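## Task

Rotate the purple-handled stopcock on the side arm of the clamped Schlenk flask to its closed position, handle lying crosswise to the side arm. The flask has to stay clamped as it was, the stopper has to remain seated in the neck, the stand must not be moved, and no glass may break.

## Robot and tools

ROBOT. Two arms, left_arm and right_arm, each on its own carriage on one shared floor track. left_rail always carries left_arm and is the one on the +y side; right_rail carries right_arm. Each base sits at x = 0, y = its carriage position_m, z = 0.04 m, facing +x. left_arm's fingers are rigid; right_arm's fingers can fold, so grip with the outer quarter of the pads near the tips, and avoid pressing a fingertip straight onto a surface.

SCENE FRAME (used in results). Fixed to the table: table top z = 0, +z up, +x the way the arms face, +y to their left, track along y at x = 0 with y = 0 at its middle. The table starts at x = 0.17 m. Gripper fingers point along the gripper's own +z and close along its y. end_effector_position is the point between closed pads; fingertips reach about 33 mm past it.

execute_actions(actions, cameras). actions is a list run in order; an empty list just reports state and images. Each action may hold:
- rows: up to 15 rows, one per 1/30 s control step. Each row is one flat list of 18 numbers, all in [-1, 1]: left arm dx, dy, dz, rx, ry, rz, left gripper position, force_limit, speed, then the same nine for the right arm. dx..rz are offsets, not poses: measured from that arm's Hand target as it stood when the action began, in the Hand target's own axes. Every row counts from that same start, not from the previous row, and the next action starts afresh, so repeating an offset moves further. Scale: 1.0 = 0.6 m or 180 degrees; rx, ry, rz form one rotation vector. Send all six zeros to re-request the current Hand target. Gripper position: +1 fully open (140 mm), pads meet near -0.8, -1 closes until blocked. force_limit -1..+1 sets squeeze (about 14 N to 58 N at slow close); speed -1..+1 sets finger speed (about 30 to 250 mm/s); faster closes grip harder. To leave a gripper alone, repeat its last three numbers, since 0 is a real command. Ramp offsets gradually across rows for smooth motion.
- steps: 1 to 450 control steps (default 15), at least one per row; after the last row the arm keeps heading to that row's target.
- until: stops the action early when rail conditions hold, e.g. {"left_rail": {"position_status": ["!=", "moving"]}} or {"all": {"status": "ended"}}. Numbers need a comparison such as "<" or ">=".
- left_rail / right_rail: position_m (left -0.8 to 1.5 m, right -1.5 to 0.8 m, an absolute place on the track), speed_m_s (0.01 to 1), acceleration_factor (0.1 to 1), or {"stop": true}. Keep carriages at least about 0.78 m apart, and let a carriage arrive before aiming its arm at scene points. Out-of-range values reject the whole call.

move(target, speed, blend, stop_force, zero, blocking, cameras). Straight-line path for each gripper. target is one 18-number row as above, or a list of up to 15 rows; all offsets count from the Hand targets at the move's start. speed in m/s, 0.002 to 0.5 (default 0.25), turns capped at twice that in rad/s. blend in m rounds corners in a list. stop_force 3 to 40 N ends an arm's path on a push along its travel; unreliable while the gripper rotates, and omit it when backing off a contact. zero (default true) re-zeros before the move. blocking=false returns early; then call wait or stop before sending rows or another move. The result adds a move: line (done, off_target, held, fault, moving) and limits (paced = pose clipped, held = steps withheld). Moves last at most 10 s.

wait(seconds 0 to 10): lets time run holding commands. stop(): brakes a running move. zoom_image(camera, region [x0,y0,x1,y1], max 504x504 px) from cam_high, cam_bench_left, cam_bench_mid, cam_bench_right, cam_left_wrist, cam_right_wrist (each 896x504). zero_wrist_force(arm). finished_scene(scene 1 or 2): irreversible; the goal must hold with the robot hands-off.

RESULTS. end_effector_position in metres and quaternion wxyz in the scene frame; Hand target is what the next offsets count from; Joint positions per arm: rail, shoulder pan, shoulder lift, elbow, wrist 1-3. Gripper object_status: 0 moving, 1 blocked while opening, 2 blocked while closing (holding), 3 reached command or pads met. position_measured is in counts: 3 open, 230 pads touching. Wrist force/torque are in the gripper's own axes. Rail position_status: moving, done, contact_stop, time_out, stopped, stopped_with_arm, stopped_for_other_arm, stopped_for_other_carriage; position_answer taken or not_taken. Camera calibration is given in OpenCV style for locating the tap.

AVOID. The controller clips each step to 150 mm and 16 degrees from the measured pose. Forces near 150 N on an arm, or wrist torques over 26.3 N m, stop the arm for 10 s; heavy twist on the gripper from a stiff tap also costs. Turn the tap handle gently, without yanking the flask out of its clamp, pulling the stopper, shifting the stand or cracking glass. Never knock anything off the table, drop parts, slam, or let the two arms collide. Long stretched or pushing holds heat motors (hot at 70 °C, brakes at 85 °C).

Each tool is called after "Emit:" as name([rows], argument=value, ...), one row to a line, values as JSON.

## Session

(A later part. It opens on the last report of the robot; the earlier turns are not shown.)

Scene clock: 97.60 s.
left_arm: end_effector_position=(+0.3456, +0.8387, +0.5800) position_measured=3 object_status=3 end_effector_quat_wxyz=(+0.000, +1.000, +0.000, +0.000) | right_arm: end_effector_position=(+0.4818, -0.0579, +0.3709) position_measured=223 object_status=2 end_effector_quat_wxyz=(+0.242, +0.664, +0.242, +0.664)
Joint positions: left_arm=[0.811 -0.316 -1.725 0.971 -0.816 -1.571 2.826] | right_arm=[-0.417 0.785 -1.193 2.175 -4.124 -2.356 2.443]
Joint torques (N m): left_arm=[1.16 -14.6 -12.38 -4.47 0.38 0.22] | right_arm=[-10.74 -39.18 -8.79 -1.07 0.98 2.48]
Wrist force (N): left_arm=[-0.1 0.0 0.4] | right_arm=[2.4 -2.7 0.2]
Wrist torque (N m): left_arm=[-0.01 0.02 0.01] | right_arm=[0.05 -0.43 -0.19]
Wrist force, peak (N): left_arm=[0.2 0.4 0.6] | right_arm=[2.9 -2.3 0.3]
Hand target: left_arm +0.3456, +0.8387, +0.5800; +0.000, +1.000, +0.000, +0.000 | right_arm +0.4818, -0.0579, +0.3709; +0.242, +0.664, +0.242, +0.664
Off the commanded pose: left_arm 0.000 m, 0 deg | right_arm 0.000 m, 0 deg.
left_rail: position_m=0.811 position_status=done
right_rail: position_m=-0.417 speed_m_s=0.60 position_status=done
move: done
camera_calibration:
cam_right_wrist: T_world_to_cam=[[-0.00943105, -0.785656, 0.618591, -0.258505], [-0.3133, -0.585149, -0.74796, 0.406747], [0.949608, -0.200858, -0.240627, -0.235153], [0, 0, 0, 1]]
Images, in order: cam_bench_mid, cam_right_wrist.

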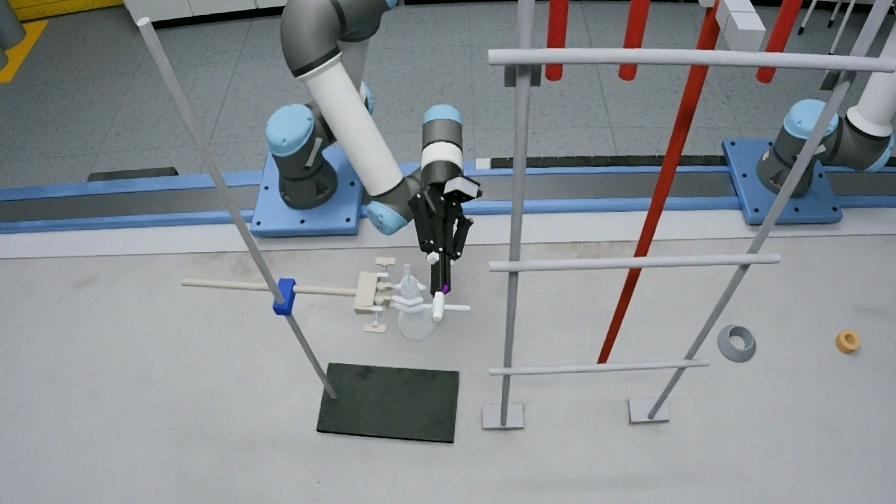

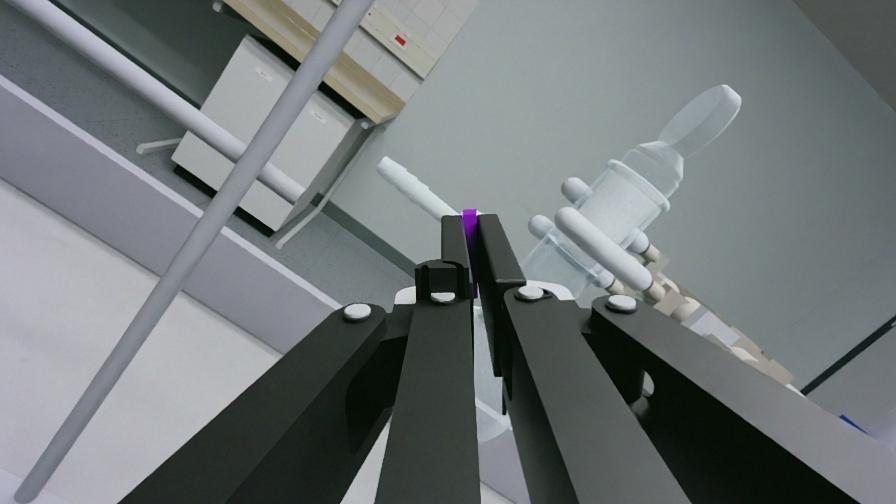

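Emit:
move(target=[0,0,0,0,0,0,1,1,1,0.0003,0.0007,0,0,0,0.1111,-1,-1,-1], speed=0.06, cameras=["cam_right_wrist"])

Emit:
zoom_image(camera="cam_right_wrist", region=[380, 170, 560, 310])

Scene clock: 103.20 s.
left_arm: end_effector_position=(+0.3456, +0.8387, +0.5800) position_measured=3 object_status=3 end_effector_quat_wxyz=(+0.000, +1.000, +0.000, +0.000) | right_arm: end_effector_position=(+0.4818, -0.0581, +0.3714) position_measured=223 object_status=2 end_effector_quat_wxyz=(+0.123, +0.696, +0.123, +0.696)
Joint positions: left_arm=[0.811 -0.316 -1.725 0.971 -0.816 -1.571 2.826] | right_arm=[-0.417 0.785 -1.194 2.175 -4.123 -2.356 2.792]
Joint torques (N m): left_arm=[1.27 -14.82 -12.31 -4.58 0.49 0.24] | right_arm=[-9.45 -39.73 -10.07 -0.99 1.2 2.43]
Wrist force (N): left_arm=[-0.4 -0.2 0.5] | right_arm=[1.1 -2.3 -0.1]
Wrist torque (N m): left_arm=[-0.04 0.09 0.01] | right_arm=[0.09 -0.50 -0.20]
Wrist force, peak (N): left_arm=[0.1 0.3 0.6] | right_arm=[2.2 -3.2 0.0]
Hand target: left_arm +0.3456, +0.8387, +0.5800; +0.000, +1.000, +0.000, +0.000 | right_arm +0.4818, -0.0581, +0.3714; +0.123, +0.696, +0.123, +0.696
Off the commanded pose: left_arm 0.000 m, 0 deg | right_arm 0.000 m, 0 deg.
left_rail: position_m=0.811 position_status=done
right_rail: position_m=-0.417 speed_m_s=0.60 position_status=done
move: done
camera_calibration:
cam_right_wrist: T_world_to_cam=[[-0.00942524, -0.949836, 0.312607, -0.154831], [-0.313295, -0.294075, -0.902976, 0.48141], [0.949609, -0.106449, -0.294807, -0.20949], [0, 0, 0, 1]]
Images, in order: cam_right_wrist.

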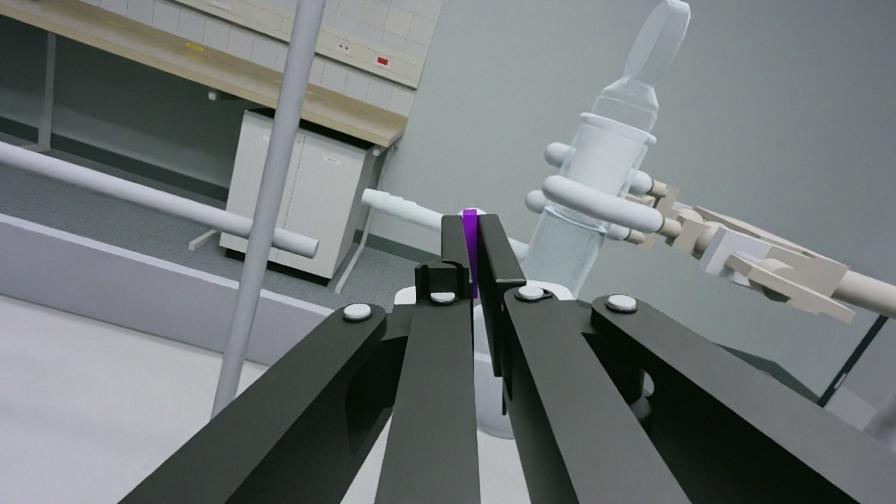

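Scaled by 2.800.

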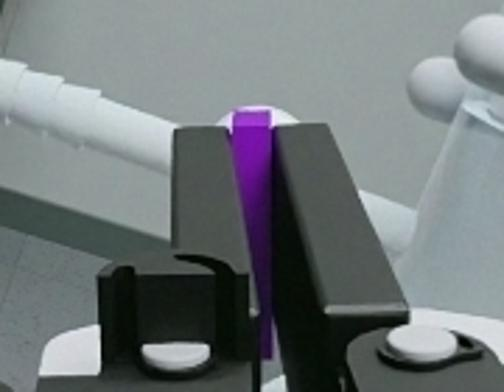

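Emit:
move(target=[0,0,0,0,0,0,1,1,1,0.0001,0.0007,0,0,0,0.1111,-1,-1,-1], speed=0.06, cameras=["cam_right_wrist", "cam_bench_mid", "cam_bench_left"])

Emit:
zoom_image(camera="cam_right_wrist", region=[340, 130, 600, 330])

Emit:
zoom_image(camera="cam_bench_left", region=[20, 60, 200, 160])

Scene clock: 107.33 s.
left_arm: end_effector_position=(+0.3456, +0.8387, +0.5800) position_measured=3 object_status=3 end_effector_quat_wxyz=(+0.000, +1.000, +0.000, +0.000) | right_arm: end_effector_position=(+0.4818, -0.0585, +0.3716) position_measured=223 object_status=2 end_effector_quat_wxyz=(+0.000, +0.707, +0.000, +0.707)
Joint positions: left_arm=[0.811 -0.316 -1.725 0.971 -0.816 -1.571 2.826] | right_arm=[-0.417 0.784 -1.195 2.176 -4.123 -2.355 3.141]
Joint torques (N m): left_arm=[1.46 -14.82 -12.49 -4.49 0.45 0.15] | right_arm=[-10.17 -39.5 -9.44 -1.07 1.34 2.48]
Wrist force (N): left_arm=[0.0 0.1 0.4] | right_arm=[-0.1 -1.7 -0.5]
Wrist torque (N m): left_arm=[0.02 0.00 0.00] | right_arm=[0.09 -0.52 -0.22]
Wrist force, peak (N): left_arm=[0.2 0.5 0.6] | right_arm=[1.1 -2.9 -0.3]
Hand target: left_arm +0.3456, +0.8387, +0.5800; +0.000, +1.000, +0.000, +0.000 | right_arm +0.4818, -0.0585, +0.3716; +0.000, +0.707, +0.000, +0.707
Off the commanded pose: left_arm 0.000 m, 0 deg | right_arm 0.000 m, 0 deg.
left_rail: position_m=0.811 position_status=done
right_rail: position_m=-0.417 speed_m_s=0.60 position_status=done
move: done
camera_calibration:
cam_right_wrist: T_world_to_cam=[[-0.00942475, -0.999473, -0.0310715, -0.0304579], [-0.313298, 0.0324598, -0.9491, 0.517713], [0.949608, 0.000789612, -0.313439, -0.196277], [0, 0, 0, 1]]
Images, in order: cam_bench_left, cam_bench_mid, cam_right_wrist.

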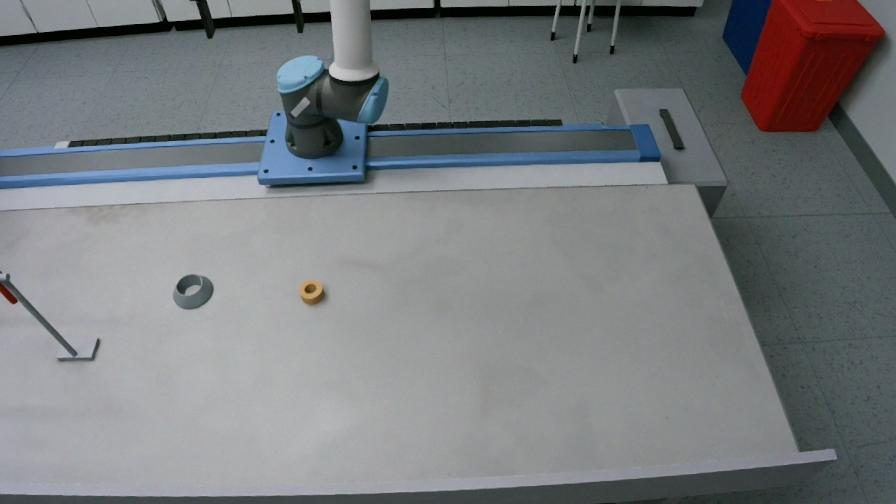

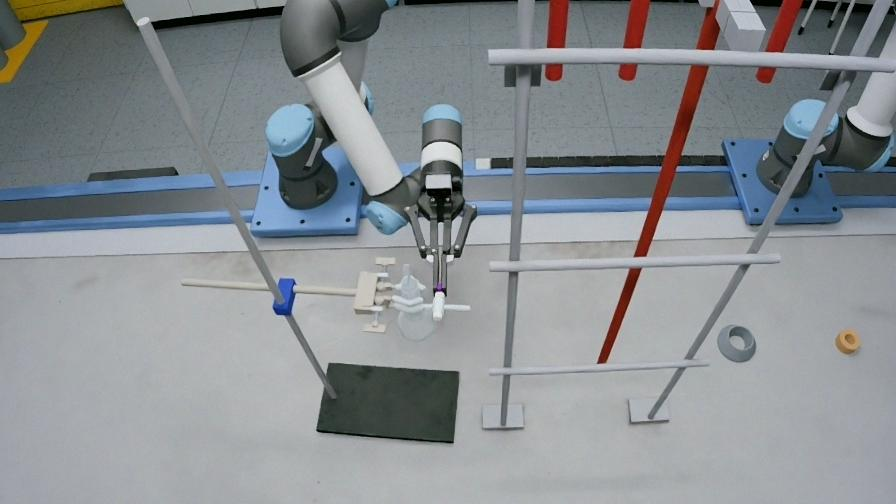

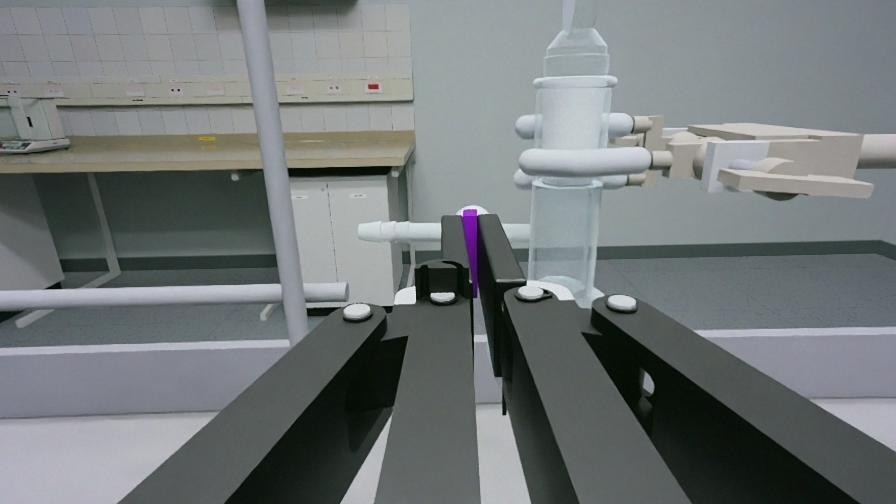

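Scaled by 1.938.

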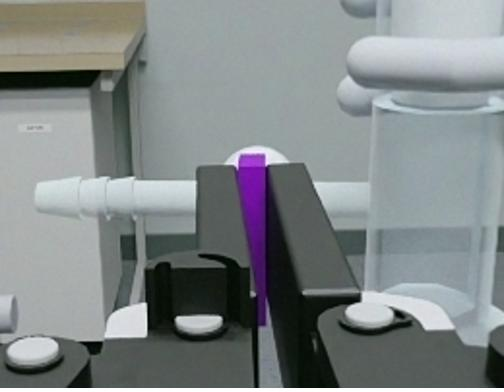

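Scaled by 2.800.

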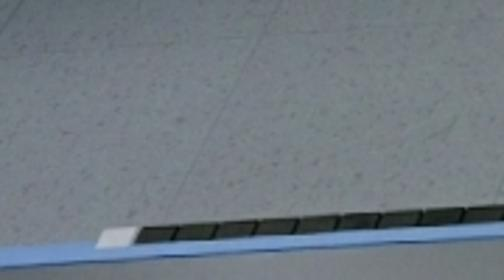

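Emit:
move([
  [0,0,0,0,0,0,1,1,1,0,0,0,0,0,0,-0.6,-1,-1],
  [0,0,0,0,0,0,1,1,1,0,0,-0.025,0,0,0,-0.6,-1,-1],
  [0,0,0,0,0,0,1,1,1,0,0,-0.1,0,0,0,-0.6,-1,-1],
], speed=[0.03, 0.04, 0.15], cameras=["cam_right_wrist", "cam_bench_mid", "cam_high"])

Emit:
zoom_image(camera="cam_right_wrist", region=[380, 150, 560, 310])

Emit:
zoom_image(camera="cam_bench_mid", region=[410, 265, 466, 321])

Scene clock: 111.30 s.
left_arm: end_effector_position=(+0.3456, +0.8387, +0.5800) position_measured=3 object_status=3 end_effector_quat_wxyz=(+0.000, +1.000, +0.000, +0.000) | right_arm: end_effector_position=(+0.4219, -0.0585, +0.3716) position_measured=205 object_status=3 end_effector_quat_wxyz=(+0.000, +0.707, +0.000, +0.707)
Joint positions: left_arm=[0.811 -0.316 -1.725 0.971 -0.816 -1.571 2.826] | right_arm=[-0.417 0.908 -1.232 2.239 -4.149 -2.479 3.142]
Joint torques (N m): left_arm=[2.3 -15.55 -12.07 -4.54 0.41 0.16] | right_arm=[9.61 -36.79 -6.16 -2.62 -1.37 1.51]
Wrist force (N): left_arm=[-0.2 0.3 0.2] | right_arm=[2.0 -0.8 0.8]
Wrist torque (N m): left_arm=[0.06 0.05 0.01] | right_arm=[0.06 -0.53 -0.06]
Wrist force, peak (N): left_arm=[0.0 0.2 0.7] | right_arm=[2.2 -0.9 1.8]
Hand target: left_arm +0.3456, +0.8387, +0.5800; +0.000, +1.000, +0.000, +0.000 | right_arm +0.4218, -0.0585, +0.3716; +0.000, +0.707, +0.000, +0.707
Off the commanded pose: left_arm 0.000 m, 0 deg | right_arm 0.000 m, 0 deg.
left_rail: position_m=0.811 position_status=done
right_rail: position_m=-0.417 speed_m_s=0.60 position_status=done
move: done
camera_calibration:
cam_right_wrist: T_world_to_cam=[[-0.00942086, -0.999466, -0.0312946, -0.0309464], [-0.313307, 0.0326705, -0.94909, 0.498956], [0.949605, 0.000863589, -0.313448, -0.139374], [0, 0, 0, 1]]
Images, in order: cam_high, cam_bench_mid, cam_right_wrist.

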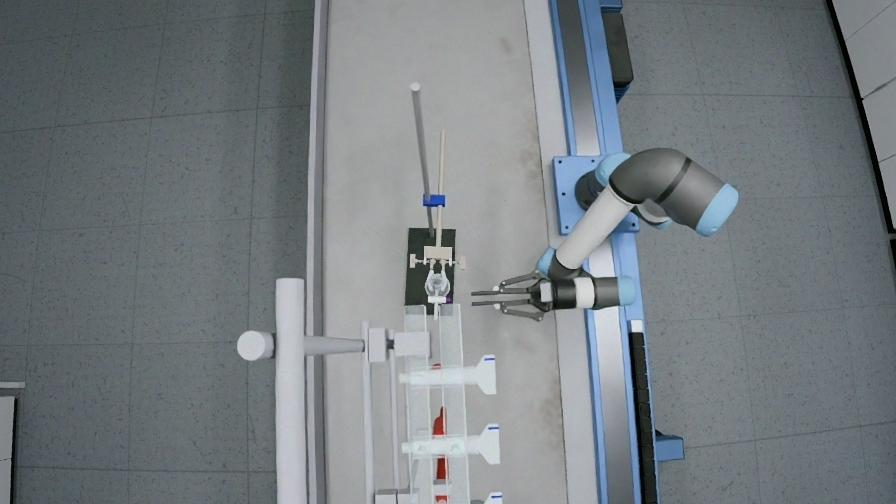

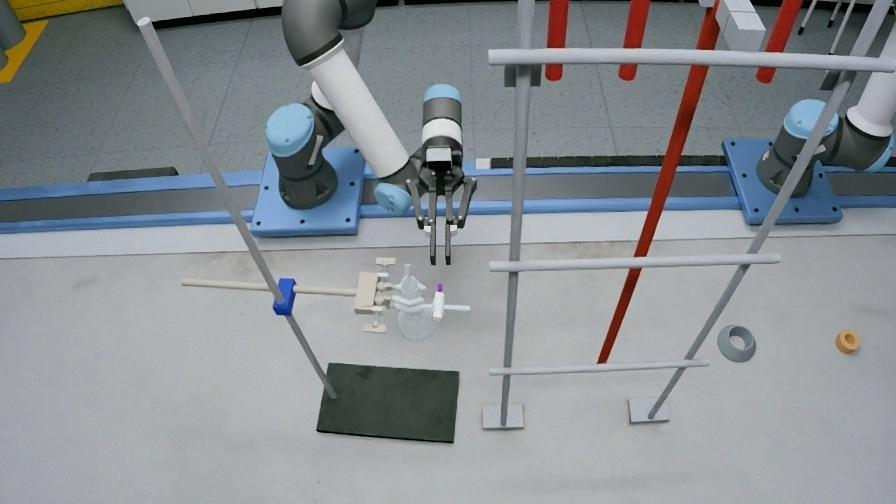

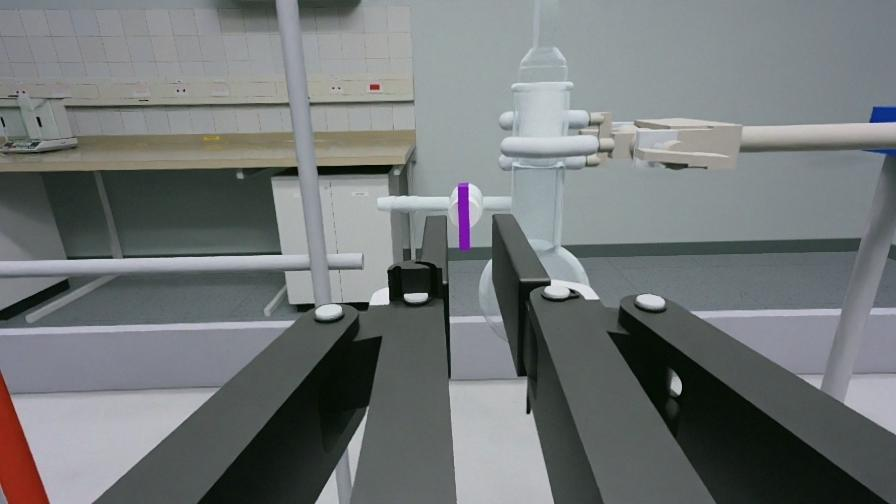

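Scaled by 2.800.

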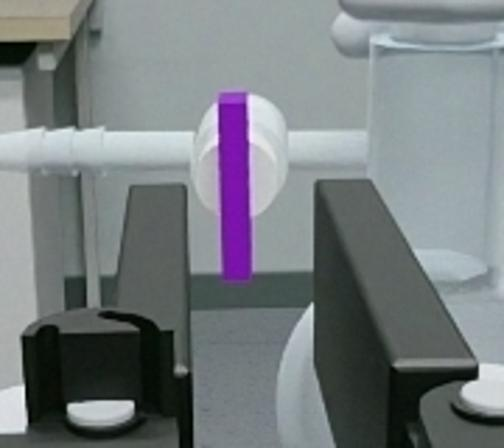

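Scaled by 9.000.

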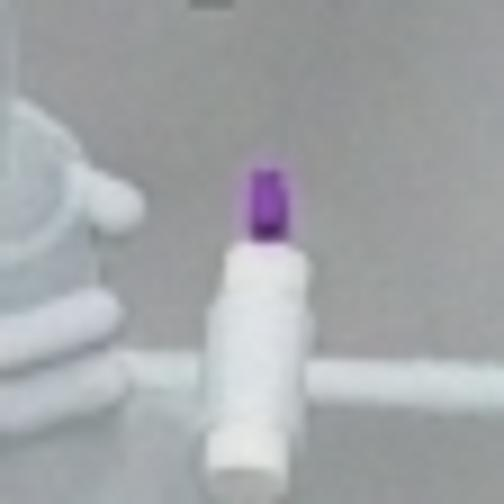

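Emit:
zoom_image(camera="cam_right_wrist", region=[372, 172, 516, 253])

Emit:
zoom_image(camera="cam_right_wrist", region=[360, 0, 640, 350])

Emit:
zoom_image(camera="cam_bench_mid", region=[350, 240, 490, 350])

Scaled by 3.500.

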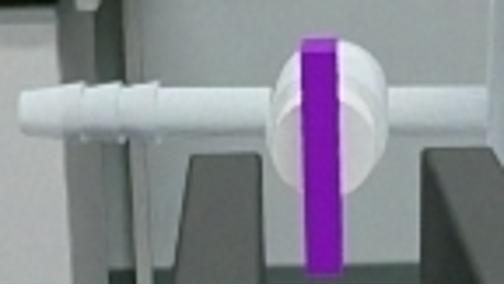

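Scaled by 1.440.

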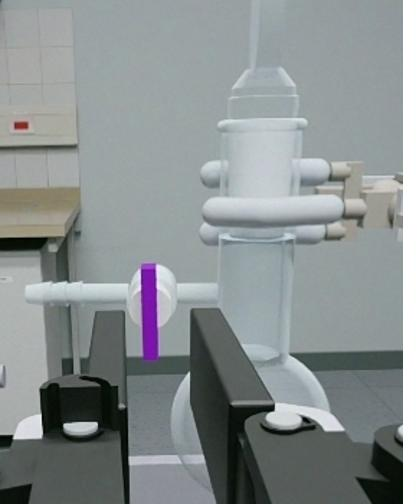

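Scaled by 3.600.

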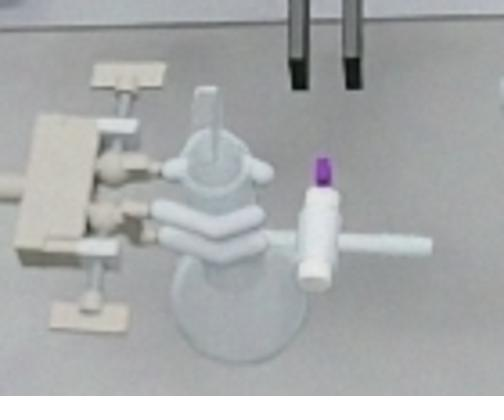

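Emit:
zoom_image(camera="cam_right_wrist", region=[480, 70, 600, 250])

Emit:
zoom_image(camera="cam_right_wrist", region=[560, 100, 896, 280])

Emit:
zoom_image(camera="cam_bench_mid", region=[420, 290, 480, 320])

Scaled by 2.800.

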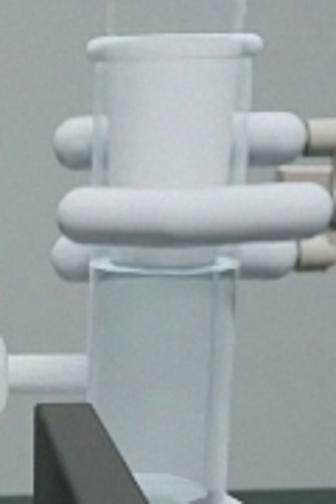

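Scaled by 1.500.

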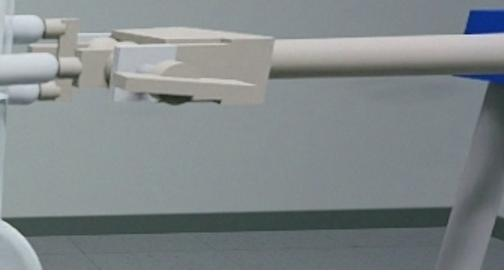

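Scaled by 8.400.

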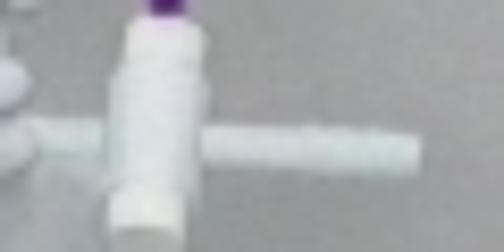

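Emit:
finished_scene(scene=1)

The scene is finished: the task was done.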